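# Slide the paper roll onto the wooden holder's post

## Task

Place the paper roll over the wooden holder's upright post so that it sits down on the holder's base, then release the roll and move the gripper away from it.

## Robot and tools

Robot: two arms, left_arm and right_arm, each ending in a two-finger gripper. Everything is reported in one scene frame. Its origin is at table-top height, halfway between the two arms' nominal bases. +z points up, +x points out across the table, and left_arm sits on the +y side. The arm names do not match the left and right of the pictures. The true bases are offset from their nominal spots; a BASES line, if present, gives their calibrated location. Reported hand positions and orientations can be off by up to a few cm, more at long reach.

Gripper axes: the fingers extend along the gripper's +z and open and shut along its y. end_effector_position is the point between the finger pads, about 1 cm short of the tips. end_effector_quat_wxyz is written w first.

The row format is used by both execute_actions and move. A row is one flat list of 16 numbers covering both arms, even if only one moves. The first 8 are left_arm: x, y, z, qw, qx, qy, qz, opening. The next 8 are right_arm, in the same order. x, y, z is an absolute target position for that gripper in metres, in the scene frame. The quaternion is an absolute target orientation in the same frame. Opening runs from -1 (closed) to +1 (fully open, 0.094 m) and is a target, not an offset. To hold an arm still, repeat its last reported full pose and desired opening in every call. To keep an orientation, keep resending one fixed quaternion rather than copying a drifted reading.

execute_actions(actions, cameras):
- actions=[] just reports the full state, with pictures.
- actions=[{"rows": [...], "steps": n}] sends 1 to 15 rows, one per control step of 1/30 s. n is 5 to 15 and defaults to 15; the last row repeats if there are fewer rows than steps. Every target must lie within 0.6 m of that arm's last reported position along each of its gripper's axes, or the whole call is refused and nothing moves.
- actions=[{"steps": n}] waits up to 300 steps, counted from the previous result, so your reply time counts toward them.
- Pictures come only with an empty list or when cameras names them.

move(target, speed, blend, blocking, cameras): drives each gripper along a straight line to its pose. target is one 16-number row or a list of up to 15 rows; it has no 0.6 m limit. speed is in m/s, from 0.002 to 0.5 with a default of 0.25. It can be one value or one per target, and turning is capped at twice that many rad/s. blend, in metres, rounds corners at intermediate targets; the default 0 stops at each. The whole move is capped at 10 s. blocking=false returns about 0.5 s after the path starts. Openings in the first target are sent at the start. New openings in a later target are applied only after every arm has stopped there. Paths ignore obstacles and the other arm, and grippers lag and overshoot more at speed. Avoid paths close to an arm's own base; go around it, since passing near can flip the shoulder posture. The result adds a move: line with the ending (done, off_target, moving, held, fault) and any limits. paced means the sent pose was clipped; held means a check withheld steps. done means at rest within 10 mm and 2 degrees; neither done nor off_target says whether something was touched.



Control behaviour: each step, the commanded pose is clipped to 100 mm and 20 degrees from the measured pose. Far targets may need several actions, and a tiny move may not start. Friction and gravity can leave a gripper resting a cm or more off target with no contact. Elbows stop just short of straight. Each result is taken 5 steps before an action ends; those steps run while you reply. Hand target shows what the controller is currently steering toward.

Gripping: grip_measured uses the same scale as opening; the last Joint positions value is the opening in metres. Empty grippers read up to 1.6 mm wide. The fingers go to whatever opening you command until they hit the force limit, so there is no visible stop on contact. Full force begins about 0.05 below the touch reading, or 0.11 or more for round objects like the roll. Close gently. To release, command an opening well above grip_measured.

Results omit quiet velocities, temperatures that have not changed much, and Hand target when it matches. Joint torques include gravity; numbers 1 to 3 wrap at ±28 N m.

Cameras: cam_high is fixed, and cam_left_wrist and cam_right_wrist ride on the wrists; all are 672x504. Calibration lines give K and T_world_to_cam in OpenCV convention, with small errors. Wrist images can lag during motion.

Avoid: dropping the roll or releasing it while it moves, anything leaving the table, fast impacts, hard presses, the arms or grippers hitting each other, and arm stops. Brief disturbances may tug the held roll. Motors heat when holding loads, reaching far or pushing against something unreachable. At 75 °C a MOTOR HOT line appears, at 90 °C the arm folds and goes idle, and at 100 °C it falls. Joint limits (rad): waist -2.618 to 3.054, shoulder 0 to 3.142, elbow 0 to 3.142 (straight at 2.901), wrist pitch and yaw ±1.571, wrist roll ±2.094.

Each tool is called after "Emit:" as name(argument=value, ...) on one line, values as JSON.

## Session

Emit:
execute_actions(actions=[])

Scene clock: 0.00 s of 4400.00 s.
left_arm: end_effector_position=(+0.3629, +0.4204, +0.1333) grip_measured=+1.000 end_effector_quat_wxyz=(+0.532, -0.221, +0.816, +0.055) | right_arm: end_effector_position=(+0.4447, -0.1811, +0.1836) grip_measured=+1.000 end_effector_quat_wxyz=(+0.228, -0.321, +0.854, +0.341)
Joint positions: left_arm=[0.482 1.157 0.419 0.293 0.121 -0.104 0.094] | right_arm=[0.031 2.183 2.08 -1.173 -0.805 -0.549 0.094]
Joint velocities: within noise
Joint torques (N m): no reading
Motor temperatures (°C): left_arm=[23 24 21 24 22 21 23] | right_arm=[23 23 23 22 22 23 24]
Heat: left arm: 24 °C; right arm: 24 °C.
Hand target: left_arm +0.3638, +0.4208, +0.1376; +0.536, -0.219, +0.813, +0.056 | right_arm +0.4442, -0.1793, +0.1925; +0.237, -0.325, +0.848, +0.345

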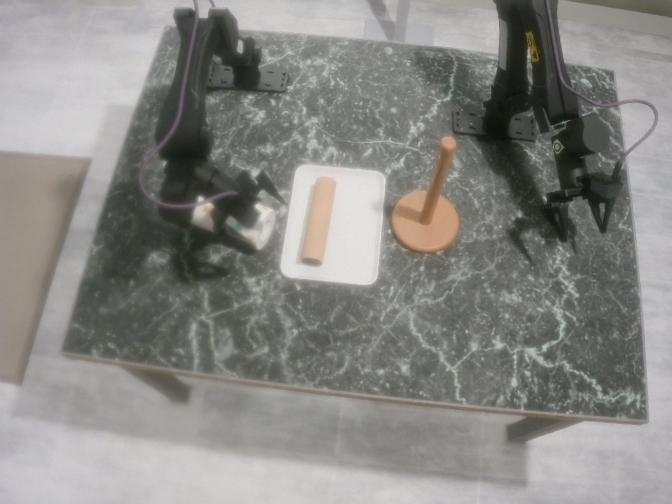

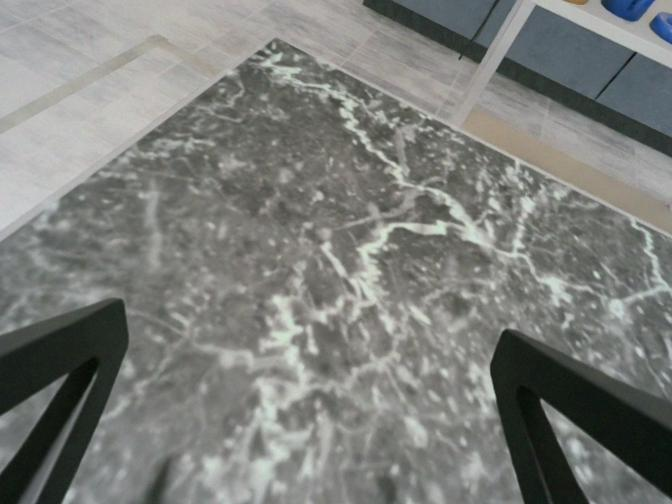

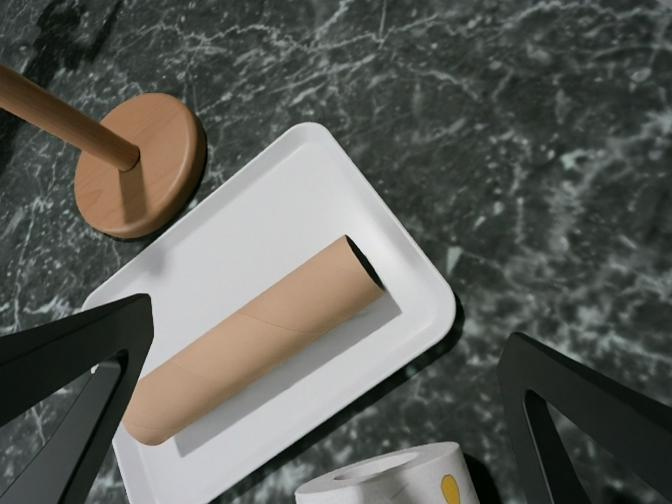

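Emit:
move(target=[[0.3638,0.4208,0.1376,0.536,-0.219,0.813,0.056,1,0.38,-0.2,0.32,0.228,-0.321,0.854,0.341,1],[0.3638,0.4208,0.1376,0.536,-0.219,0.813,0.056,1,0.25,-0.26,0.32,0.259,0,0.966,0,1]], blend=0.03)

Scene clock: 3.73 s of 4400.00 s.
left_arm: end_effector_position=(+0.3629, +0.4204, +0.1333) grip_measured=+1.000 end_effector_quat_wxyz=(+0.532, -0.221, +0.816, +0.055) | right_arm: end_effector_position=(+0.2571, -0.2564, +0.3204) grip_measured=+1.000 end_effector_quat_wxyz=(+0.259, -0.003, +0.966, +0.007)
Joint positions: left_arm=[0.482 1.157 0.419 0.293 0.121 -0.104 0.094] | right_arm=[0.337 1.406 1.839 -1.502 0.158 0.305 0.094]
Joint torques (N m): left_arm=[0.02 -4.14 7.8 2.06 0.03 -0.03] | right_arm=[0.61 -6.82 4.29 1.02 0.27 0.13]
Hand target: left_arm +0.3638, +0.4208, +0.1376; +0.536, -0.219, +0.813, +0.056 | right_arm +0.2501, -0.2600, +0.3200; +0.259, +0.000, +0.966, +0.000
Off the commanded pose: left_arm 0.004 m, 1 deg | right_arm 0.008 m, 1 deg.
Kept back: nothing.
move: done
camera_calibration:
cam_right_wrist: T_world_to_cam=[[0.126701, -0.99158, 0.0267683, -0.296195], [-0.991543, -0.127368, -0.0248885, 0.254007], [0.0280884, -0.0233885, -0.999332, 0.410826], [0, 0, 0, 1]]

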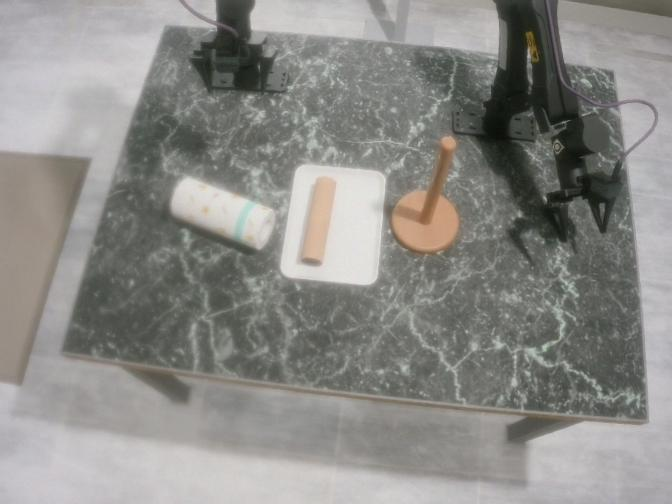

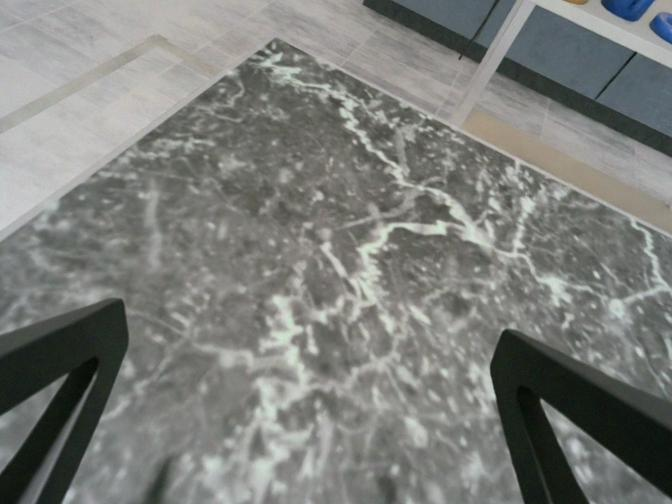

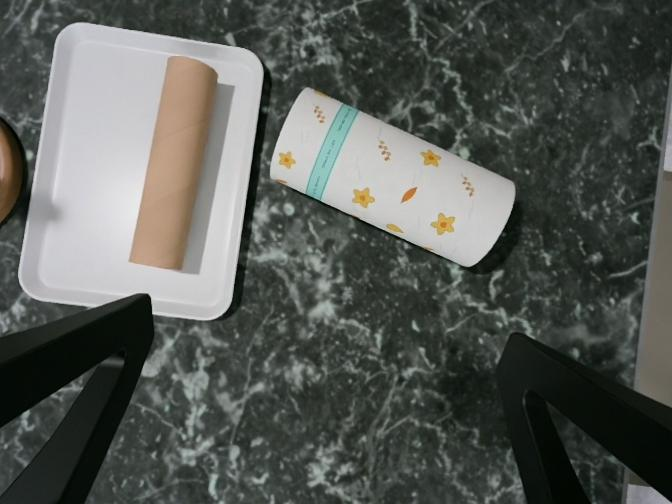

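Emit:
move(target=[0.3638,0.4208,0.1376,0.536,-0.219,0.813,0.056,1,0.29,0.09,0.45,0.2326,-0.4233,0.868,0.1135,1])

Scene clock: 7.97 s of 4400.00 s.
left_arm: end_effector_position=(+0.3629, +0.4204, +0.1333) grip_measured=+1.000 end_effector_quat_wxyz=(+0.532, -0.221, +0.816, +0.055) | right_arm: end_effector_position=(+0.2869, +0.0829, +0.4495) grip_measured=+1.000 end_effector_quat_wxyz=(+0.484, -0.364, +0.762, +0.231)
Joint positions: left_arm=[0.482 1.157 0.419 0.293 0.121 -0.104 0.094] | right_arm=[0.921 2.103 2.842 -1.178 0.038 0.018 0.094]
Joint torques (N m): left_arm=[-0.06 -4.14 7.73 2.06 0.04 -0.02] | right_arm=[-0.05 -9.1 7.45 1.99 -0.13 -0.03]
Hand target: left_arm +0.3638, +0.4208, +0.1376; +0.536, -0.219, +0.813, +0.056 | right_arm +0.2895, +0.0894, +0.4492; +0.487, -0.368, +0.756, +0.237
Off the commanded pose: left_arm 0.004 m, 1 deg | right_arm 0.008 m, 35 deg; orientation clipped.
elbow stopped short (right arm): the move would have taken joint 3 (elbow) straighter than the controller allows.
Kept back: nothing.
move: off_target (right_arm); limits=paced
camera_calibration:
cam_right_wrist: T_world_to_cam=[[0.818734, -0.565463, 0.0996345, -0.233669], [-0.411195, -0.698553, -0.585613, 0.462897], [0.400742, 0.438491, -0.804444, 0.31419], [0, 0, 0, 1]]

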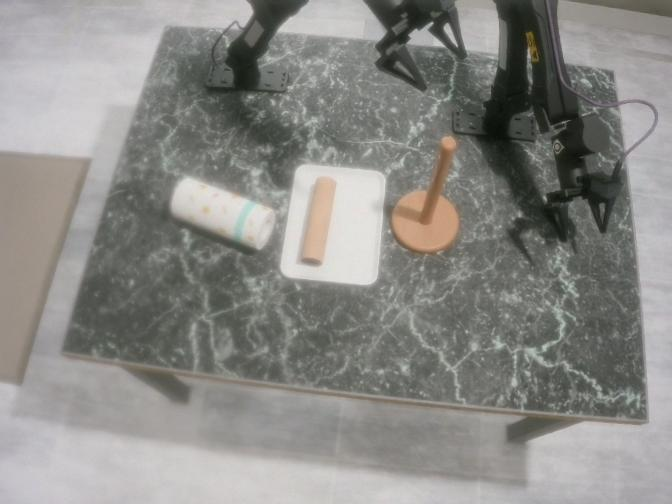

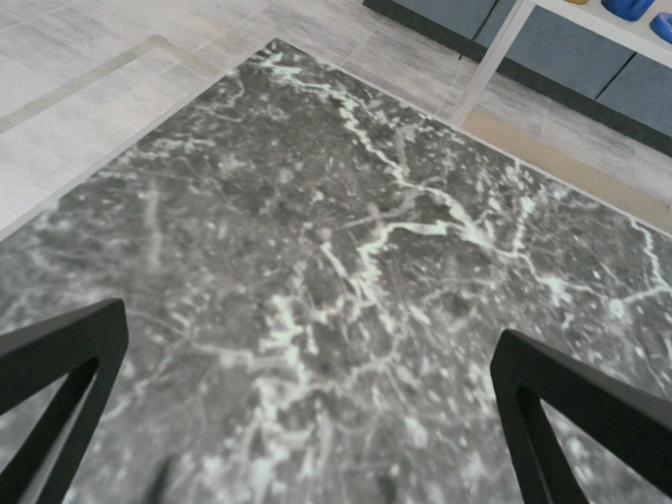

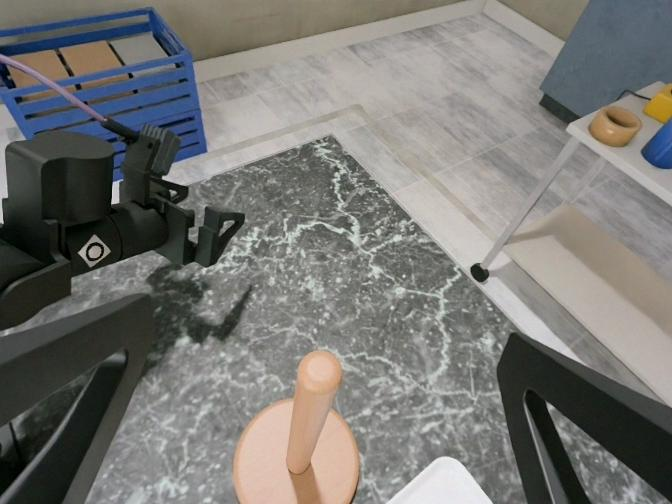

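Emit:
move(target=[[0.3638,0.4208,0.1376,0.536,-0.219,0.813,0.056,1,0.34,-0.12,0.35,0.2326,-0.4233,0.868,0.1135,1],[0.3638,0.4208,0.1376,0.536,-0.219,0.813,0.056,1,0.361,-0.3025,0.18,0,-0.595,0.804,0,1]], blend=0.05)

Scene clock: 11.43 s of 4400.00 s.
left_arm: end_effector_position=(+0.3629, +0.4204, +0.1333) grip_measured=+1.000 end_effector_quat_wxyz=(+0.532, -0.221, +0.816, +0.055) | right_arm: end_effector_position=(+0.3633, -0.3008, +0.1906) grip_measured=+1.000 end_effector_quat_wxyz=(+0.036, -0.591, +0.805, -0.018)
Joint positions: left_arm=[0.482 1.157 0.419 0.293 0.121 -0.104 0.094] | right_arm=[0.059 2.012 2.098 -1.576 -0.008 -1.194 0.094]
Joint torques (N m): left_arm=[-0.02 -4.23 7.8 2.06 0.04 -0.01] | right_arm=[0.05 -9.84 5.04 0.29 0.08 -0.03]
Hand target: left_arm +0.3638, +0.4208, +0.1376; +0.536, -0.219, +0.813, +0.056 | right_arm +0.3607, -0.3025, +0.1798; +0.017, -0.595, +0.804, -0.010
Off the commanded pose: left_arm 0.004 m, 1 deg | right_arm 0.011 m, 5 deg.
joint sent to its limit (right arm) — joint 4 (wrist pitch), lower limit.
Kept back: nothing.
move: off_target (right_arm)
camera_calibration:
cam_right_wrist: T_world_to_cam=[[0.982152, -0.181102, 0.0507925, -0.421792], [-0.184331, -0.873044, 0.45146, -0.257949], [-0.0374164, -0.452765, -0.890844, 0.151045], [0, 0, 0, 1]]

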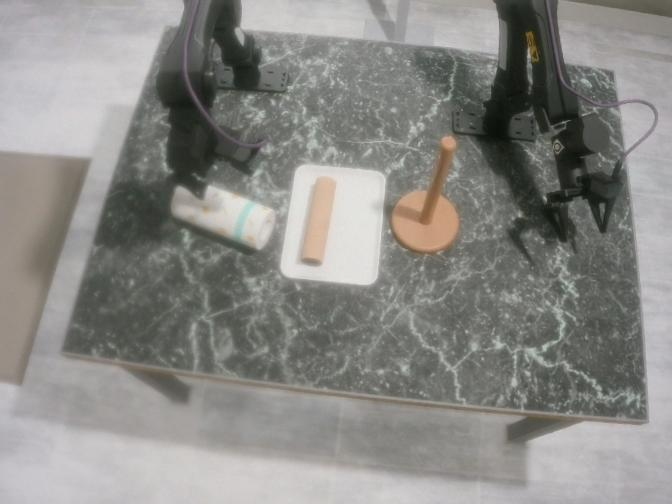

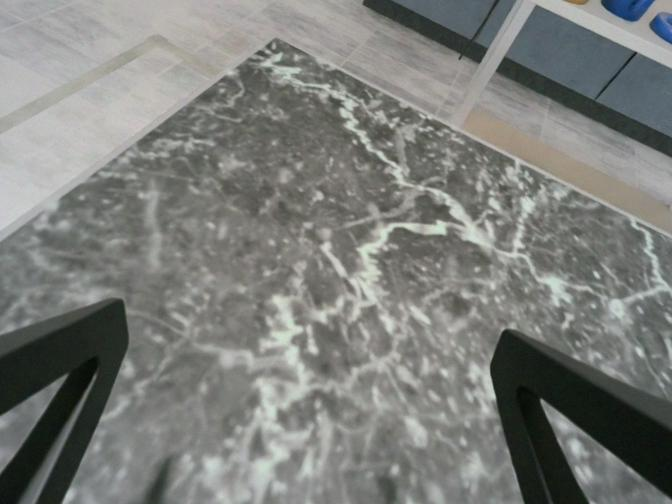

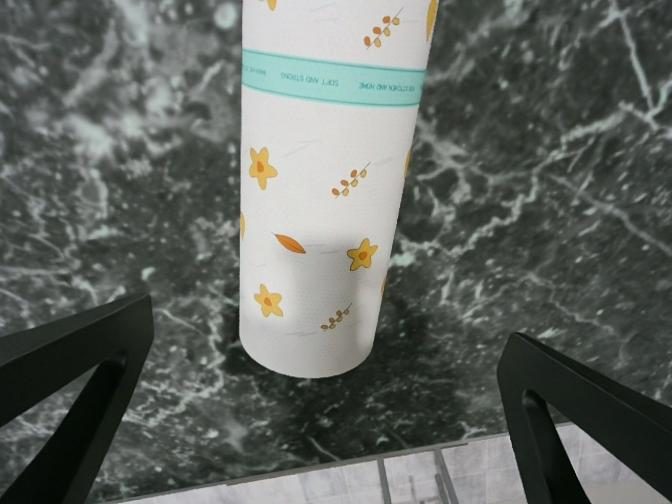

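Emit:
move(target=[0.3638,0.4208,0.1376,0.536,-0.219,0.813,0.056,1,0.363,-0.304,0.105,0,-0.595,0.804,0,1], cameras=["cam_right_wrist"])

Scene clock: 13.63 s of 4400.00 s.
left_arm: end_effector_position=(+0.3629, +0.4204, +0.1333) grip_measured=+1.000 end_effector_quat_wxyz=(+0.532, -0.221, +0.816, +0.055) | right_arm: end_effector_position=(+0.3640, -0.3013, +0.1174) grip_measured=+1.000 end_effector_quat_wxyz=(+0.013, -0.594, +0.804, -0.005)
Joint positions: left_arm=[0.482 1.157 0.419 0.293 0.121 -0.104 0.094] | right_arm=[0.059 2.013 1.807 -1.336 -0.005 -1.201 0.094]
Joint torques (N m): left_arm=[0.01 -4.12 7.79 2.05 0.02 0] | right_arm=[-0.27 -9.95 5.12 0.36 0.04 -0.02]
Hand target: left_arm +0.3638, +0.4208, +0.1376; +0.536, -0.219, +0.813, +0.056 | right_arm +0.3627, -0.3040, +0.1053; +0.000, -0.595, +0.804, +0.000
Off the commanded pose: left_arm 0.004 m, 1 deg | right_arm 0.013 m, 2 deg.
Kept back: nothing.
move: off_target (right_arm)
camera_calibration:
cam_right_wrist: T_world_to_cam=[[0.984621, -0.1747, 0.00097856, -0.411931], [-0.155006, -0.871014, 0.466164, -0.236954], [-0.0805863, -0.459146, -0.884698, 0.0987597], [0, 0, 0, 1]]
Images, in order: cam_right_wrist.

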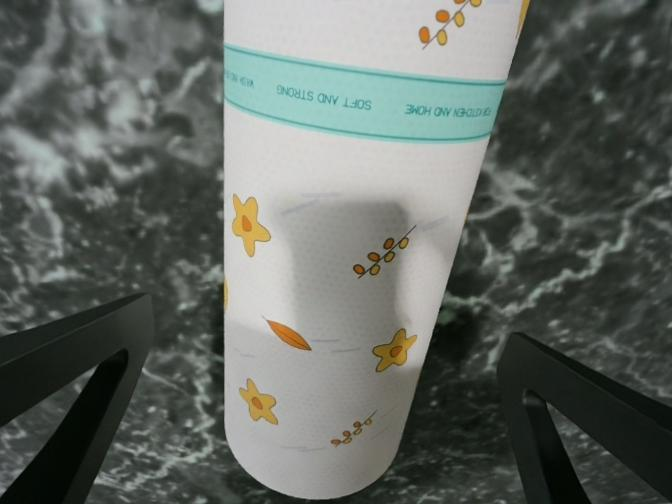

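Emit:
move(target=[0.3638,0.4208,0.1376,0.536,-0.219,0.813,0.056,1,0.3685,-0.3055,0.076,0,-0.595,0.804,0,1], cameras=["cam_right_wrist"], speed=0.1)

Scene clock: 15.83 s of 4400.00 s.
left_arm: end_effector_position=(+0.3629, +0.4204, +0.1333) grip_measured=+1.000 end_effector_quat_wxyz=(+0.532, -0.221, +0.816, +0.055) | right_arm: end_effector_position=(+0.3705, -0.3008, +0.0900) grip_measured=+1.000 end_effector_quat_wxyz=(+0.015, -0.596, +0.803, -0.006)
Joint positions: left_arm=[0.482 1.157 0.419 0.293 0.121 -0.104 0.094] | right_arm=[0.059 2.039 1.735 -1.235 -0.005 -1.205 0.094]
Joint torques (N m): left_arm=[-0.02 -4.12 7.75 2.04 0.02 -0.02] | right_arm=[-0.64 -9.91 5.14 0.35 0.08 -0.01]
Hand target: left_arm +0.3638, +0.4208, +0.1376; +0.536, -0.219, +0.813, +0.056 | right_arm +0.3681, -0.3054, +0.0763; +0.000, -0.595, +0.804, +0.000
Off the commanded pose: left_arm 0.004 m, 1 deg | right_arm 0.015 m, 2 deg.
Kept back: nothing.
move: off_target (right_arm)
camera_calibration:
cam_right_wrist: T_world_to_cam=[[0.985399, -0.170193, 0.00473549, -0.417533], [-0.152806, -0.871782, 0.465452, -0.223729], [-0.0750884, -0.45938, -0.88506, 0.0731712], [0, 0, 0, 1]]
Images, in order: cam_right_wrist.

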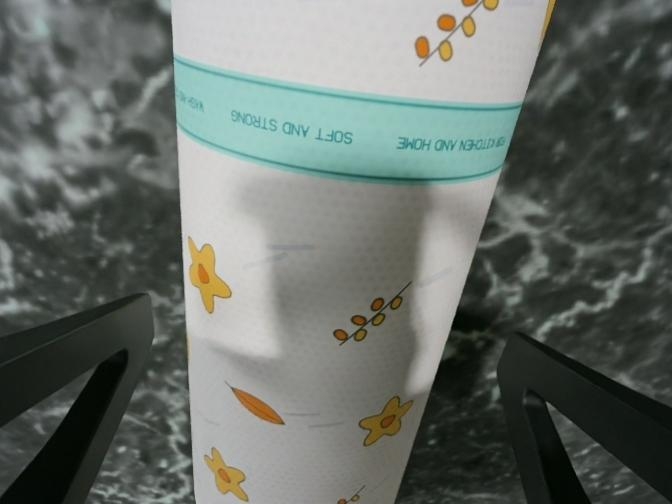

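Emit:
move(target=[0.3638,0.4208,0.1376,0.536,-0.219,0.813,0.056,1,0.3685,-0.3062,0.043,0,-0.595,0.804,0,1], cameras=["cam_right_wrist","cam_high"], speed=0.06)

Scene clock: 17.50 s of 4400.00 s.
left_arm: end_effector_position=(+0.3629, +0.4204, +0.1333) grip_measured=+1.000 end_effector_quat_wxyz=(+0.532, -0.221, +0.816, +0.055) | right_arm: end_effector_position=(+0.3719, -0.3018, +0.0574) grip_measured=+1.000 end_effector_quat_wxyz=(+0.015, -0.596, +0.803, -0.007)
Joint positions: left_arm=[0.482 1.157 0.419 0.293 0.121 -0.104 0.094] | right_arm=[0.056 2.059 1.636 -1.114 -0.005 -1.207 0.094]
Joint torques (N m): left_arm=[-0.03 -4.19 7.86 2.05 0.03 -0.02] | right_arm=[-0.68 -9.87 5.04 0.39 0.05 -0.03]
Hand target: left_arm +0.3638, +0.4208, +0.1376; +0.536, -0.219, +0.813, +0.056 | right_arm +0.3681, -0.3061, +0.0434; +0.000, -0.595, +0.804, +0.000
Off the commanded pose: left_arm 0.004 m, 1 deg | right_arm 0.015 m, 2 deg.
Kept back: nothing.
move: off_target (right_arm)
camera_calibration:
cam_right_wrist: T_world_to_cam=[[0.985265, -0.170946, 0.00550056, -0.419113], [-0.153833, -0.871662, 0.46534, -0.208789], [-0.0747532, -0.459329, -0.885115, 0.0439057], [0, 0, 0, 1]]
Images, in order: cam_high, cam_right_wrist.

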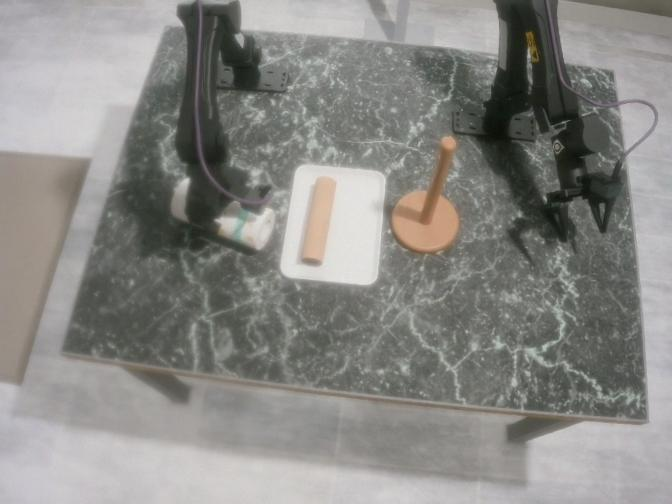

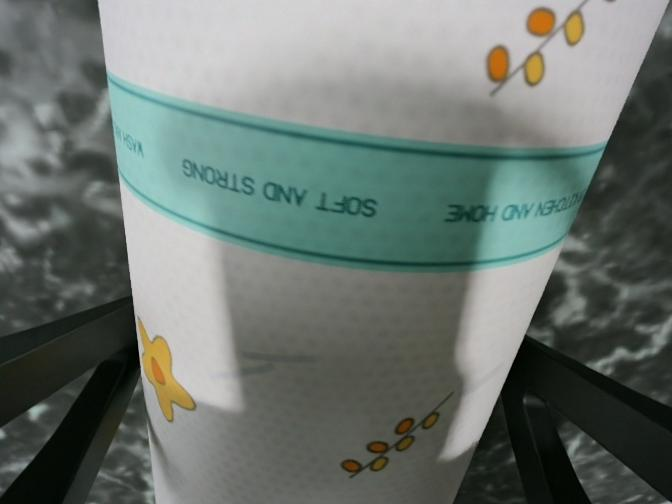

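Emit:
move(target=[0.3638,0.4208,0.1376,0.536,-0.219,0.813,0.056,1,0.3685,-0.3062,0.040,0,-0.595,0.804,0,0.6], cameras=["cam_right_wrist"], speed=0.06)

Scene clock: 18.43 s of 4400.00 s.
left_arm: end_effector_position=(+0.3629, +0.4204, +0.1333) grip_measured=+1.000 end_effector_quat_wxyz=(+0.532, -0.221, +0.816, +0.055) | right_arm: end_effector_position=(+0.3722, -0.3018, +0.0574) grip_measured=+0.630 end_effector_quat_wxyz=(+0.016, -0.596, +0.803, -0.007)
Joint positions: left_arm=[0.482 1.157 0.419 0.293 0.121 -0.104 0.094] | right_arm=[0.056 2.059 1.636 -1.113 -0.005 -1.208 0.077]
Joint torques (N m): left_arm=[-0.05 -4.12 7.8 2.07 0.02 0] | right_arm=[-0.57 -9.74 4.25 0.5 0.06 -0.02]
Hand target: left_arm +0.3638, +0.4208, +0.1376; +0.536, -0.219, +0.813, +0.056 | right_arm +0.3680, -0.3061, +0.0406; +0.000, -0.595, +0.804, +0.000
Off the commanded pose: left_arm 0.004 m, 1 deg | right_arm 0.018 m, 2 deg.
Kept back: nothing.
move: off_target (right_arm)
camera_calibration:
cam_right_wrist: T_world_to_cam=[[0.985321, -0.170581, 0.00670775, -0.419385], [-0.154057, -0.871573, 0.465433, -0.208686], [-0.0735476, -0.459634, -0.885058, 0.043369], [0, 0, 0, 1]]
Images, in order: cam_right_wrist.

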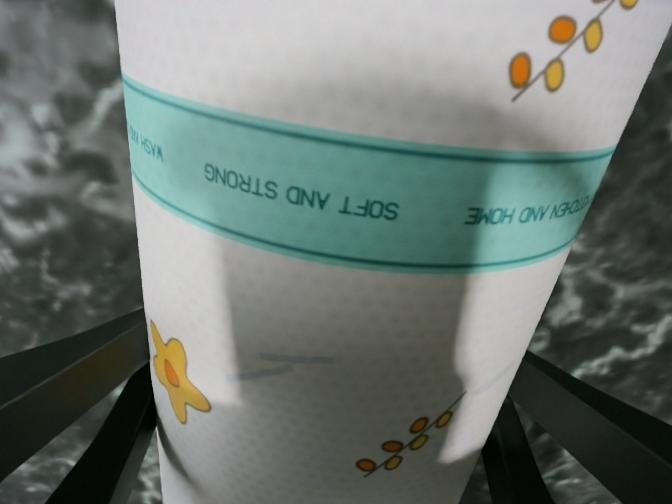

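Emit:
move(target=[0.3638,0.4208,0.1376,0.536,-0.219,0.813,0.056,1,0.3685,-0.3062,0.044,0,-0.595,0.804,0,0.3], cameras=["cam_right_wrist"], speed=0.06)

Emit:
move(target=[0.3638,0.4208,0.1376,0.536,-0.219,0.813,0.056,1,0.3685,-0.3062,0.10,0,-0.595,0.804,0,0.3], speed=0.08)

Scene clock: 19.37 s of 4400.00 s.
Off the commanded pose: left_arm 0.004 m, 1 deg | right_arm 0.015 m, 2 deg.
Kept back: nothing.
move: off_target (right_arm)
camera_calibration:
cam_right_wrist: T_world_to_cam=[[0.985321, -0.170581, 0.00670775, -0.419385], [-0.154057, -0.871573, 0.465433, -0.208686], [-0.0735476, -0.459634, -0.885058, 0.043369], [0, 0, 0, 1]]
Images, in order: cam_right_wrist.

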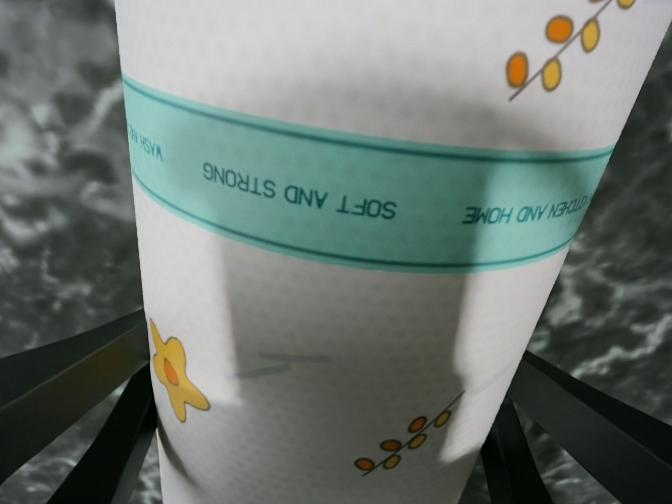

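Scene clock: 20.60 s of 4400.00 s.
left_arm: end_effector_position=(+0.3629, +0.4204, +0.1333) grip_measured=+1.000 end_effector_quat_wxyz=(+0.532, -0.221, +0.816, +0.055) | right_arm: end_effector_position=(+0.3639, -0.3024, +0.0918) grip_measured=+0.610 end_effector_quat_wxyz=(-0.005, -0.596, +0.803, +0.006)
Joint positions: left_arm=[0.482 1.157 0.419 0.293 0.121 -0.104 0.094] | right_arm=[0.056 2.059 1.773 -1.3 -0.005 -1.208 0.076]
Joint torques (N m): left_arm=[0.03 -4.08 7.76 2.05 0.04 -0.01] | right_arm=[-0.61 -12.27 9.48 0.03 0.06 -0.03]
Hand target: left_arm +0.3638, +0.4208, +0.1376; +0.536, -0.219, +0.813, +0.056 | right_arm +0.3684, -0.3062, +0.1000; +0.000, -0.595, +0.804, +0.000
Off the commanded pose: left_arm 0.004 m, 1 deg | right_arm 0.010 m, 1 deg.
Kept back: nothing.
move: done
camera_calibration:
cam_right_wrist: T_world_to_cam=[[0.984477, -0.170639, -0.0410716, -0.406915], [-0.130958, -0.86997, 0.475398, -0.235291], [-0.116853, -0.462639, -0.878812, 0.0872023], [0, 0, 0, 1]]

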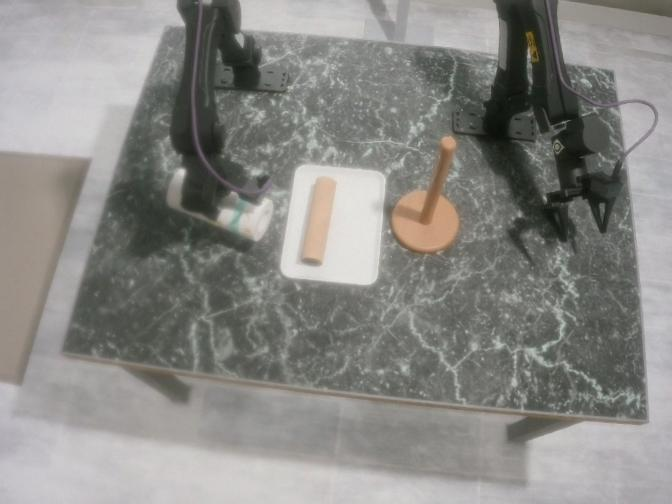

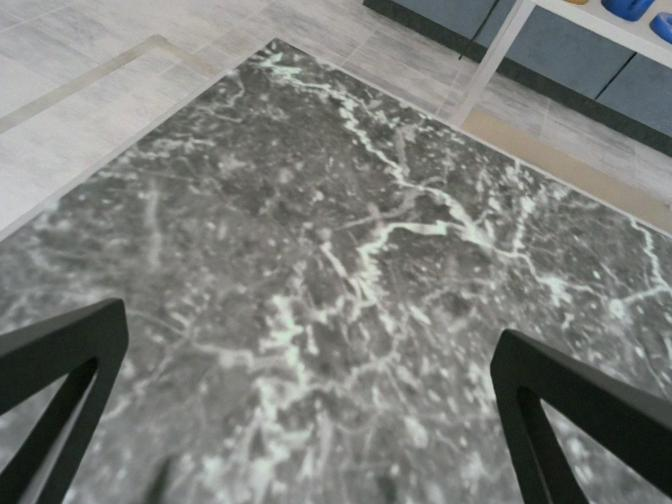

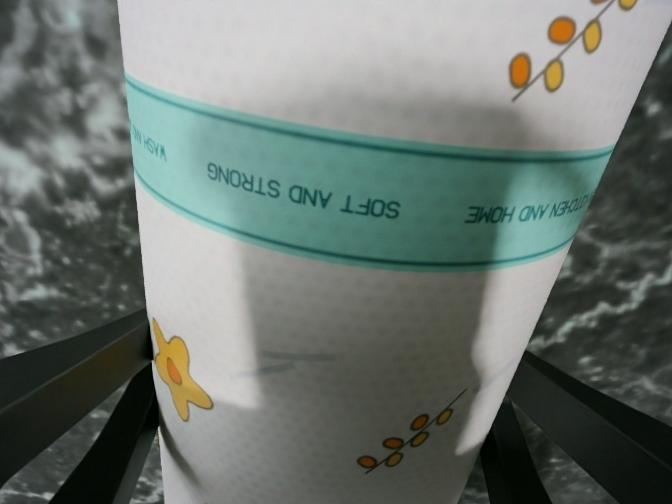

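Emit:
move(target=[[0.3638,0.4208,0.1376,0.536,-0.219,0.813,0.056,1,0.37,-0.27,0.28,0.2081,-0.5745,0.7765,0.1539,0.3],[0.3638,0.4208,0.1376,0.536,-0.219,0.813,0.056,1,0.32,-0.08,0.45,0.6124,-0.3536,0.6124,0.3536,0.3],[0.3638,0.4208,0.1376,0.536,-0.219,0.813,0.056,1,0.28,0.06,0.45,0.6328,-0.3155,0.6328,0.3155,0.3]], blend=0.04, speed=0.25)

Scene clock: 25.77 s of 4400.00 s.
left_arm: end_effector_position=(+0.3629, +0.4204, +0.1333) grip_measured=+1.000 end_effector_quat_wxyz=(+0.532, -0.221, +0.816, +0.055) | right_arm: end_effector_position=(+0.2771, +0.0584, +0.4282) grip_measured=+0.609 end_effector_quat_wxyz=(+0.613, -0.328, +0.648, +0.310)
Joint positions: left_arm=[0.482 1.157 0.419 0.293 0.121 -0.104 0.094] | right_arm=[0.876 1.5 1.5 -0.056 -0.047 -0.004 0.076]
Joint torques (N m): left_arm=[-0.03 -4.15 7.8 2.05 0.03 -0.02] | right_arm=[0.2 -6.9 11.81 2.21 0.12 0.06]
Hand target: left_arm +0.3638, +0.4208, +0.1376; +0.536, -0.219, +0.813, +0.056 | right_arm +0.2792, +0.0589, +0.4495; +0.633, -0.315, +0.633, +0.316
Off the commanded pose: left_arm 0.004 m, 1 deg | right_arm 0.022 m, 3 deg.
Kept back: nothing.
move: off_target (right_arm)
camera_calibration:
cam_right_wrist: T_world_to_cam=[[0.818103, -0.562112, 0.121397, -0.246661], [-0.213854, -0.493335, -0.843141, 0.472863], [0.533829, 0.663815, -0.523809, 0.141444], [0, 0, 0, 1]]

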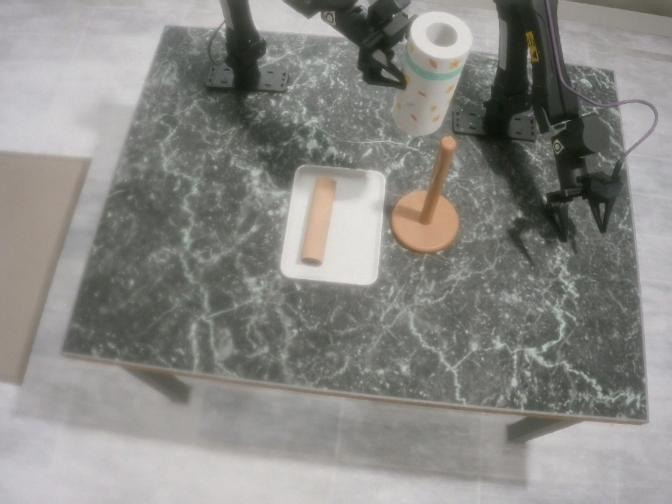

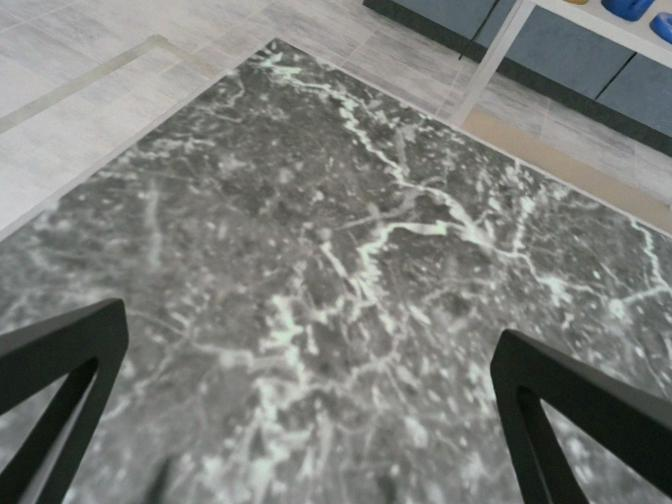

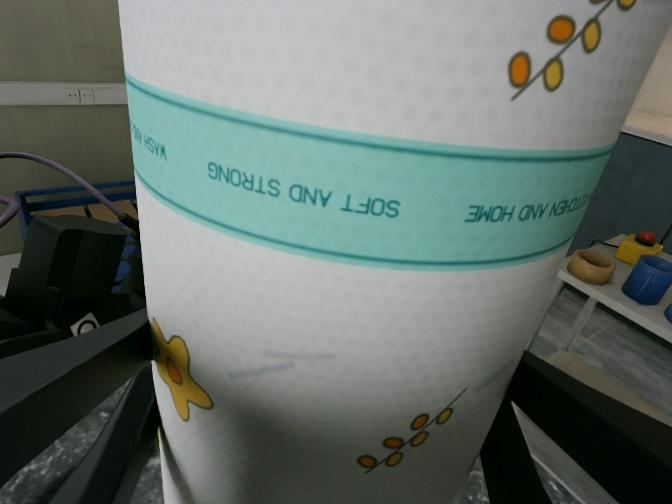

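Emit:
zoom_image(camera="cam_high", region=[360, 0, 500, 260])

Scaled by 1.938 from the camera's 672x504 image, which has a finer 960x720 frame.

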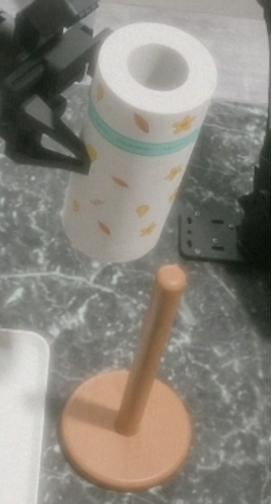

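Emit:
move(target=[[0.3638,0.4208,0.1376,0.536,-0.219,0.813,0.056,1,0.28,0.06,0.478,0.6492,-0.3072,0.6161,0.3237,0.3],[0.3638,0.4208,0.1376,0.536,-0.219,0.813,0.056,1,0.32,0.125,0.480,0.6492,-0.3072,0.6161,0.3237,0.3]], speed=0.12)

Emit:
zoom_image(camera="cam_high", region=[360, 0, 500, 260])

Scene clock: 29.00 s of 4400.00 s.
left_arm: end_effector_position=(+0.3629, +0.4204, +0.1333) grip_measured=+1.000 end_effector_quat_wxyz=(+0.532, -0.221, +0.816, +0.055) | right_arm: end_effector_position=(+0.3190, +0.1207, +0.4706) grip_measured=+0.609 end_effector_quat_wxyz=(+0.642, -0.314, +0.622, +0.320)
Joint positions: left_arm=[0.482 1.157 0.419 0.293 0.121 -0.104 0.094] | right_arm=[0.896 1.818 1.937 -0.09 -0.021 -0.004 0.076]
Joint torques (N m): left_arm=[-0.03 -4.14 7.8 2.05 0.03 -0.02] | right_arm=[0.5 -9.22 11.49 1.95 0.12 0.07]
Hand target: left_arm +0.3638, +0.4208, +0.1376; +0.536, -0.219, +0.813, +0.056 | right_arm +0.3196, +0.1246, +0.4796; +0.649, -0.307, +0.616, +0.324
Off the commanded pose: left_arm 0.004 m, 1 deg | right_arm 0.010 m, 1 deg.
Kept back: nothing.
move: done
camera_calibration:
cam_right_wrist: T_world_to_cam=[[0.808014, -0.575338, 0.126885, -0.248863], [-0.170736, -0.434786, -0.8842, 0.546836], [0.563882, 0.692782, -0.449544, 0.0519007], [0, 0, 0, 1]]

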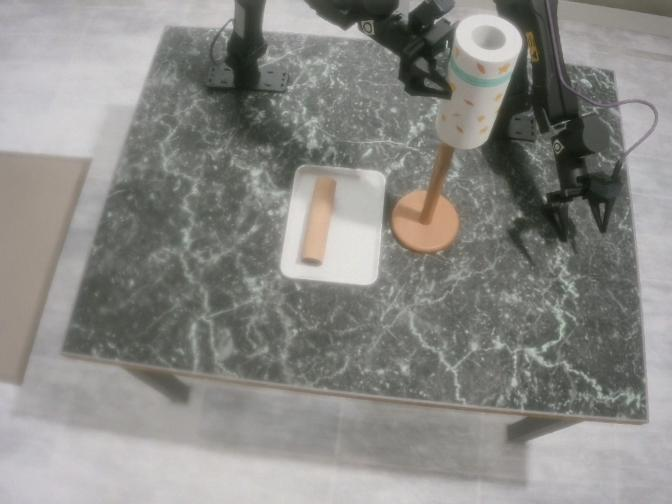

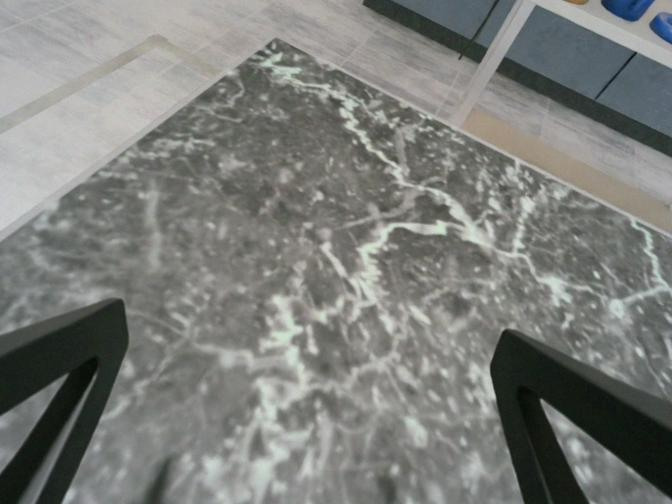

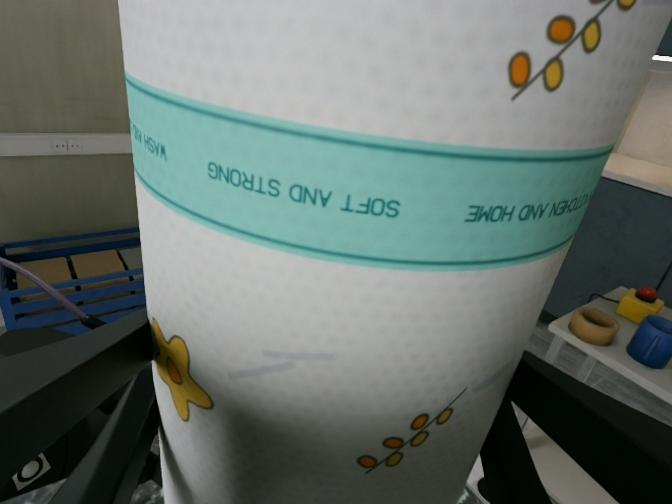

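Scaled by 1.938 from the camera's 672x504 image, which has a finer 960x720 frame.

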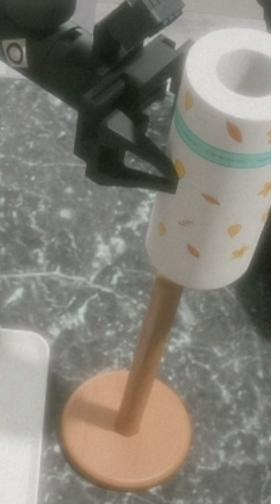

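Emit:
zoom_image(camera="cam_high", region=[400, 0, 540, 240])

Scaled by 2.100 from the camera's 672x504 image, which has a finer 960x720 frame.

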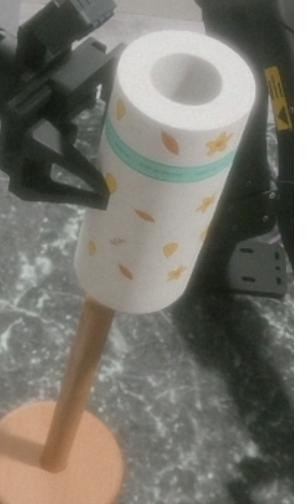

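Emit:
move(target=[0.3638,0.4208,0.1376,0.536,-0.219,0.813,0.056,1,0.306,0.107,0.474,0.6492,-0.3072,0.6161,0.3237,0.3], speed=0.1, cameras=["cam_high"])

Emit:
zoom_image(camera="cam_high", region=[390, 0, 530, 240])

Scene clock: 31.30 s of 4400.00 s.
left_arm: end_effector_position=(+0.3629, +0.4204, +0.1333) grip_measured=+1.000 end_effector_quat_wxyz=(+0.532, -0.221, +0.816, +0.055) | right_arm: end_effector_position=(+0.3172, +0.1183, +0.4480) grip_measured=+0.609 end_effector_quat_wxyz=(+0.630, -0.320, +0.634, +0.315)
Joint positions: left_arm=[0.482 1.157 0.419 0.293 0.121 -0.104 0.094] | right_arm=[0.896 1.786 1.842 -0.065 -0.021 -0.004 0.076]
Joint torques (N m): left_arm=[-0.02 -4.15 7.75 2.04 0.03 -0.02] | right_arm=[0.55 -15.54 6.34 2.22 0.14 0.07]
Hand target: left_arm +0.3638, +0.4208, +0.1376; +0.536, -0.219, +0.813, +0.056 | right_arm +0.3062, +0.1072, +0.4738; +0.649, -0.307, +0.616, +0.324
Off the commanded pose: left_arm 0.004 m, 1 deg | right_arm 0.030 m, 4 deg.
Kept back: nothing.
move: off_target (right_arm)
Images, in order: cam_high.

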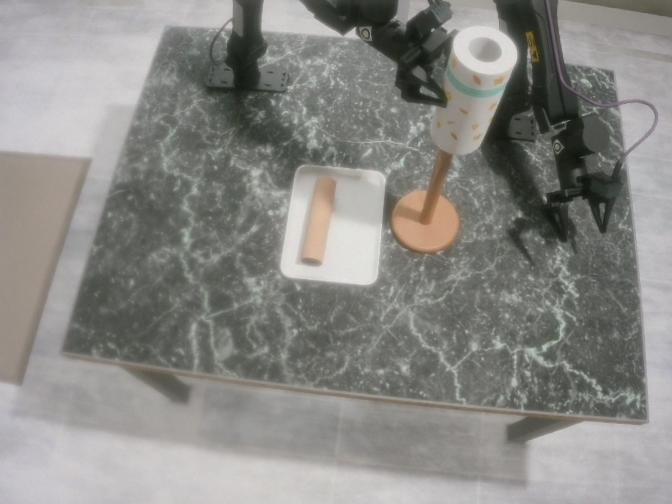

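Scaled by 2.100 from the camera's 672x504 image, which has a finer 960x720 frame.

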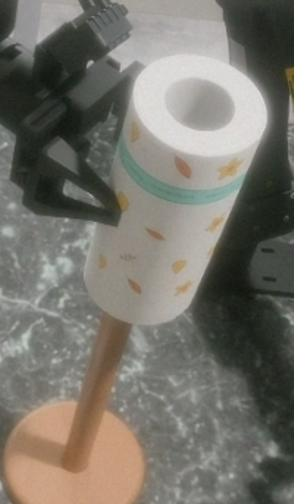

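Emit:
move(target=[[0.3638,0.4208,0.1376,0.536,-0.219,0.813,0.056,1,0.31,0.112,0.50,0.6492,-0.3072,0.6161,0.3237,0.3],[0.3638,0.4208,0.1376,0.536,-0.219,0.813,0.056,1,0.302,0.1015,0.492,0.6492,-0.3072,0.6161,0.3237,0.3]], speed=0.1, cameras=["cam_high"])

Emit:
zoom_image(camera="cam_high", region=[390, 0, 530, 240])

Scene clock: 32.43 s of 4400.00 s.
left_arm: end_effector_position=(+0.3629, +0.4204, +0.1333) grip_measured=+1.000 end_effector_quat_wxyz=(+0.532, -0.221, +0.816, +0.055) | right_arm: end_effector_position=(+0.3117, +0.1113, +0.4734) grip_measured=+0.609 end_effector_quat_wxyz=(+0.636, -0.317, +0.628, +0.317)
Joint positions: left_arm=[0.482 1.157 0.419 0.293 0.121 -0.104 0.094] | right_arm=[0.896 1.779 1.921 -0.132 -0.021 -0.004 0.076]
Joint torques (N m): left_arm=[-0.03 -4.16 7.9 2.06 0.04 -0.01] | right_arm=[0.54 -14.45 6.16 2.09 0.12 0.08]
Hand target: left_arm +0.3638, +0.4208, +0.1376; +0.536, -0.219, +0.813, +0.056 | right_arm +0.3022, +0.1017, +0.4919; +0.649, -0.307, +0.616, +0.324
Off the commanded pose: left_arm 0.004 m, 1 deg | right_arm 0.023 m, 2 deg.
Kept back: nothing.
move: off_target (right_arm)
Images, in order: cam_high.

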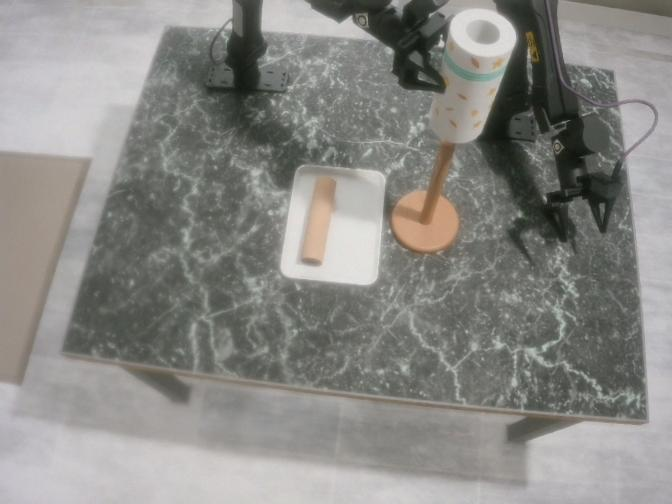

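Scaled by 2.100 from the camera's 672x504 image, which has a finer 960x720 frame.

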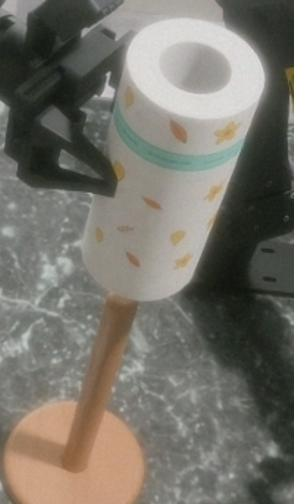

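Emit:
move(target=[0.3638,0.4208,0.1376,0.536,-0.219,0.813,0.056,1,0.295,0.092,0.488,0.6492,-0.3072,0.6161,0.3237,0.3], speed=0.1, cameras=["cam_high"])

Emit:
zoom_image(camera="cam_high", region=[390, 0, 530, 240])

Scene clock: 33.77 s of 4400.00 s.
left_arm: end_effector_position=(+0.3629, +0.4204, +0.1333) grip_measured=+1.000 end_effector_quat_wxyz=(+0.532, -0.221, +0.816, +0.055) | right_arm: end_effector_position=(+0.3060, +0.1038, +0.4638) grip_measured=+0.609 end_effector_quat_wxyz=(+0.630, -0.319, +0.634, +0.315)
Joint positions: left_arm=[0.482 1.157 0.419 0.293 0.121 -0.104 0.094] | right_arm=[0.896 1.732 1.842 -0.118 -0.021 -0.004 0.076]
Joint torques (N m): left_arm=[-0.05 -4.11 7.84 2.05 0.02 -0.02] | right_arm=[0.43 -14.74 6.04 2.24 0.12 0.07]
Hand target: left_arm +0.3638, +0.4208, +0.1376; +0.536, -0.219, +0.813, +0.056 | right_arm +0.2952, +0.0922, +0.4877; +0.649, -0.307, +0.616, +0.324
Off the commanded pose: left_arm 0.004 m, 1 deg | right_arm 0.029 m, 3 deg.
Kept back: nothing.
move: off_target (right_arm)
Images, in order: cam_high.

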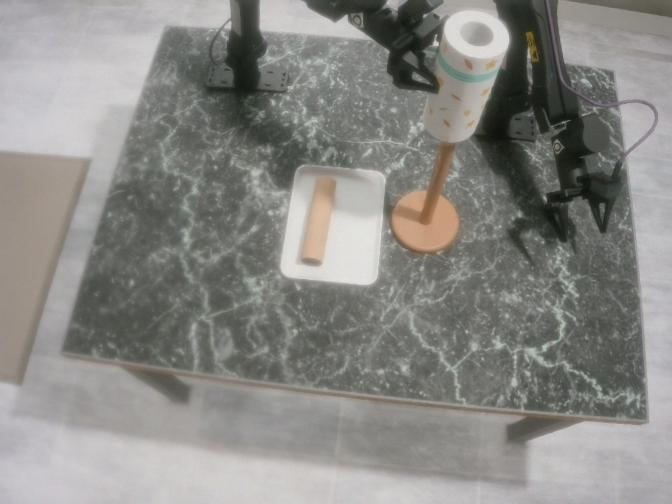

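Scaled by 2.100 from the camera's 672x504 image, which has a finer 960x720 frame.

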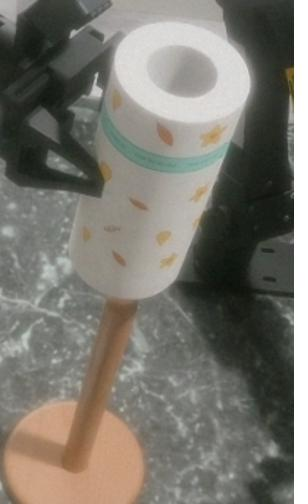

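Emit:
move(target=[0.3638,0.4208,0.1376,0.536,-0.219,0.813,0.056,1,0.295,0.092,0.450,0.6492,-0.3072,0.6161,0.3237,0.3], speed=0.05, cameras=["cam_high"])

Emit:
zoom_image(camera="cam_high", region=[390, 0, 530, 240])

Scene clock: 35.53 s of 4400.00 s.
left_arm: end_effector_position=(+0.3629, +0.4204, +0.1333) grip_measured=+1.000 end_effector_quat_wxyz=(+0.532, -0.221, +0.816, +0.055) | right_arm: end_effector_position=(+0.3059, +0.1038, +0.4235) grip_measured=+0.609 end_effector_quat_wxyz=(+0.628, -0.320, +0.636, +0.314)
Joint positions: left_arm=[0.482 1.157 0.419 0.293 0.121 -0.104 0.094] | right_arm=[0.896 1.69 1.633 0.043 -0.021 -0.004 0.076]
Joint torques (N m): left_arm=[0.01 -4.14 7.8 2.05 0.02 0] | right_arm=[0.42 -15.06 6.39 2.23 0.13 0.07]
Hand target: left_arm +0.3638, +0.4208, +0.1376; +0.536, -0.219, +0.813, +0.056 | right_arm +0.2953, +0.0923, +0.4496; +0.649, -0.307, +0.616, +0.324
Off the commanded pose: left_arm 0.004 m, 1 deg | right_arm 0.031 m, 4 deg.
Kept back: nothing.
move: off_target (right_arm)
Images, in order: cam_high.

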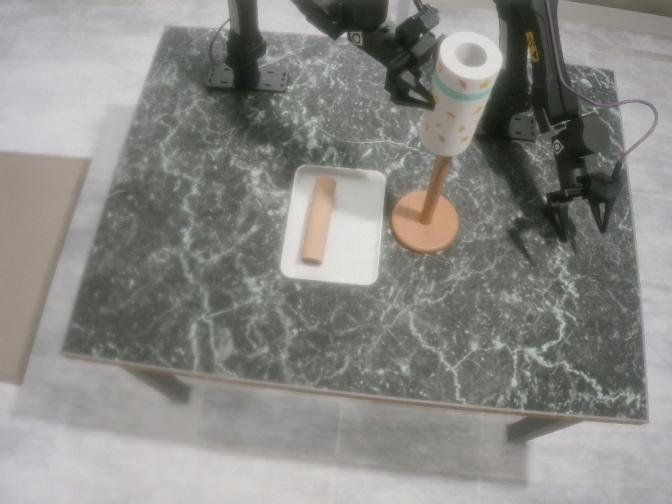

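Scaled by 2.100 from the camera's 672x504 image, which has a finer 960x720 frame.

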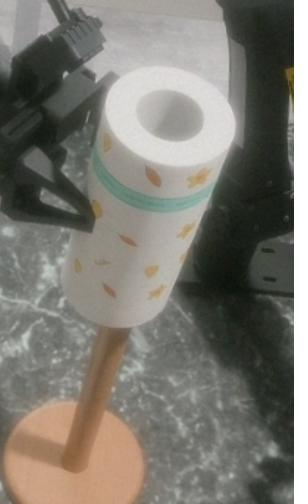

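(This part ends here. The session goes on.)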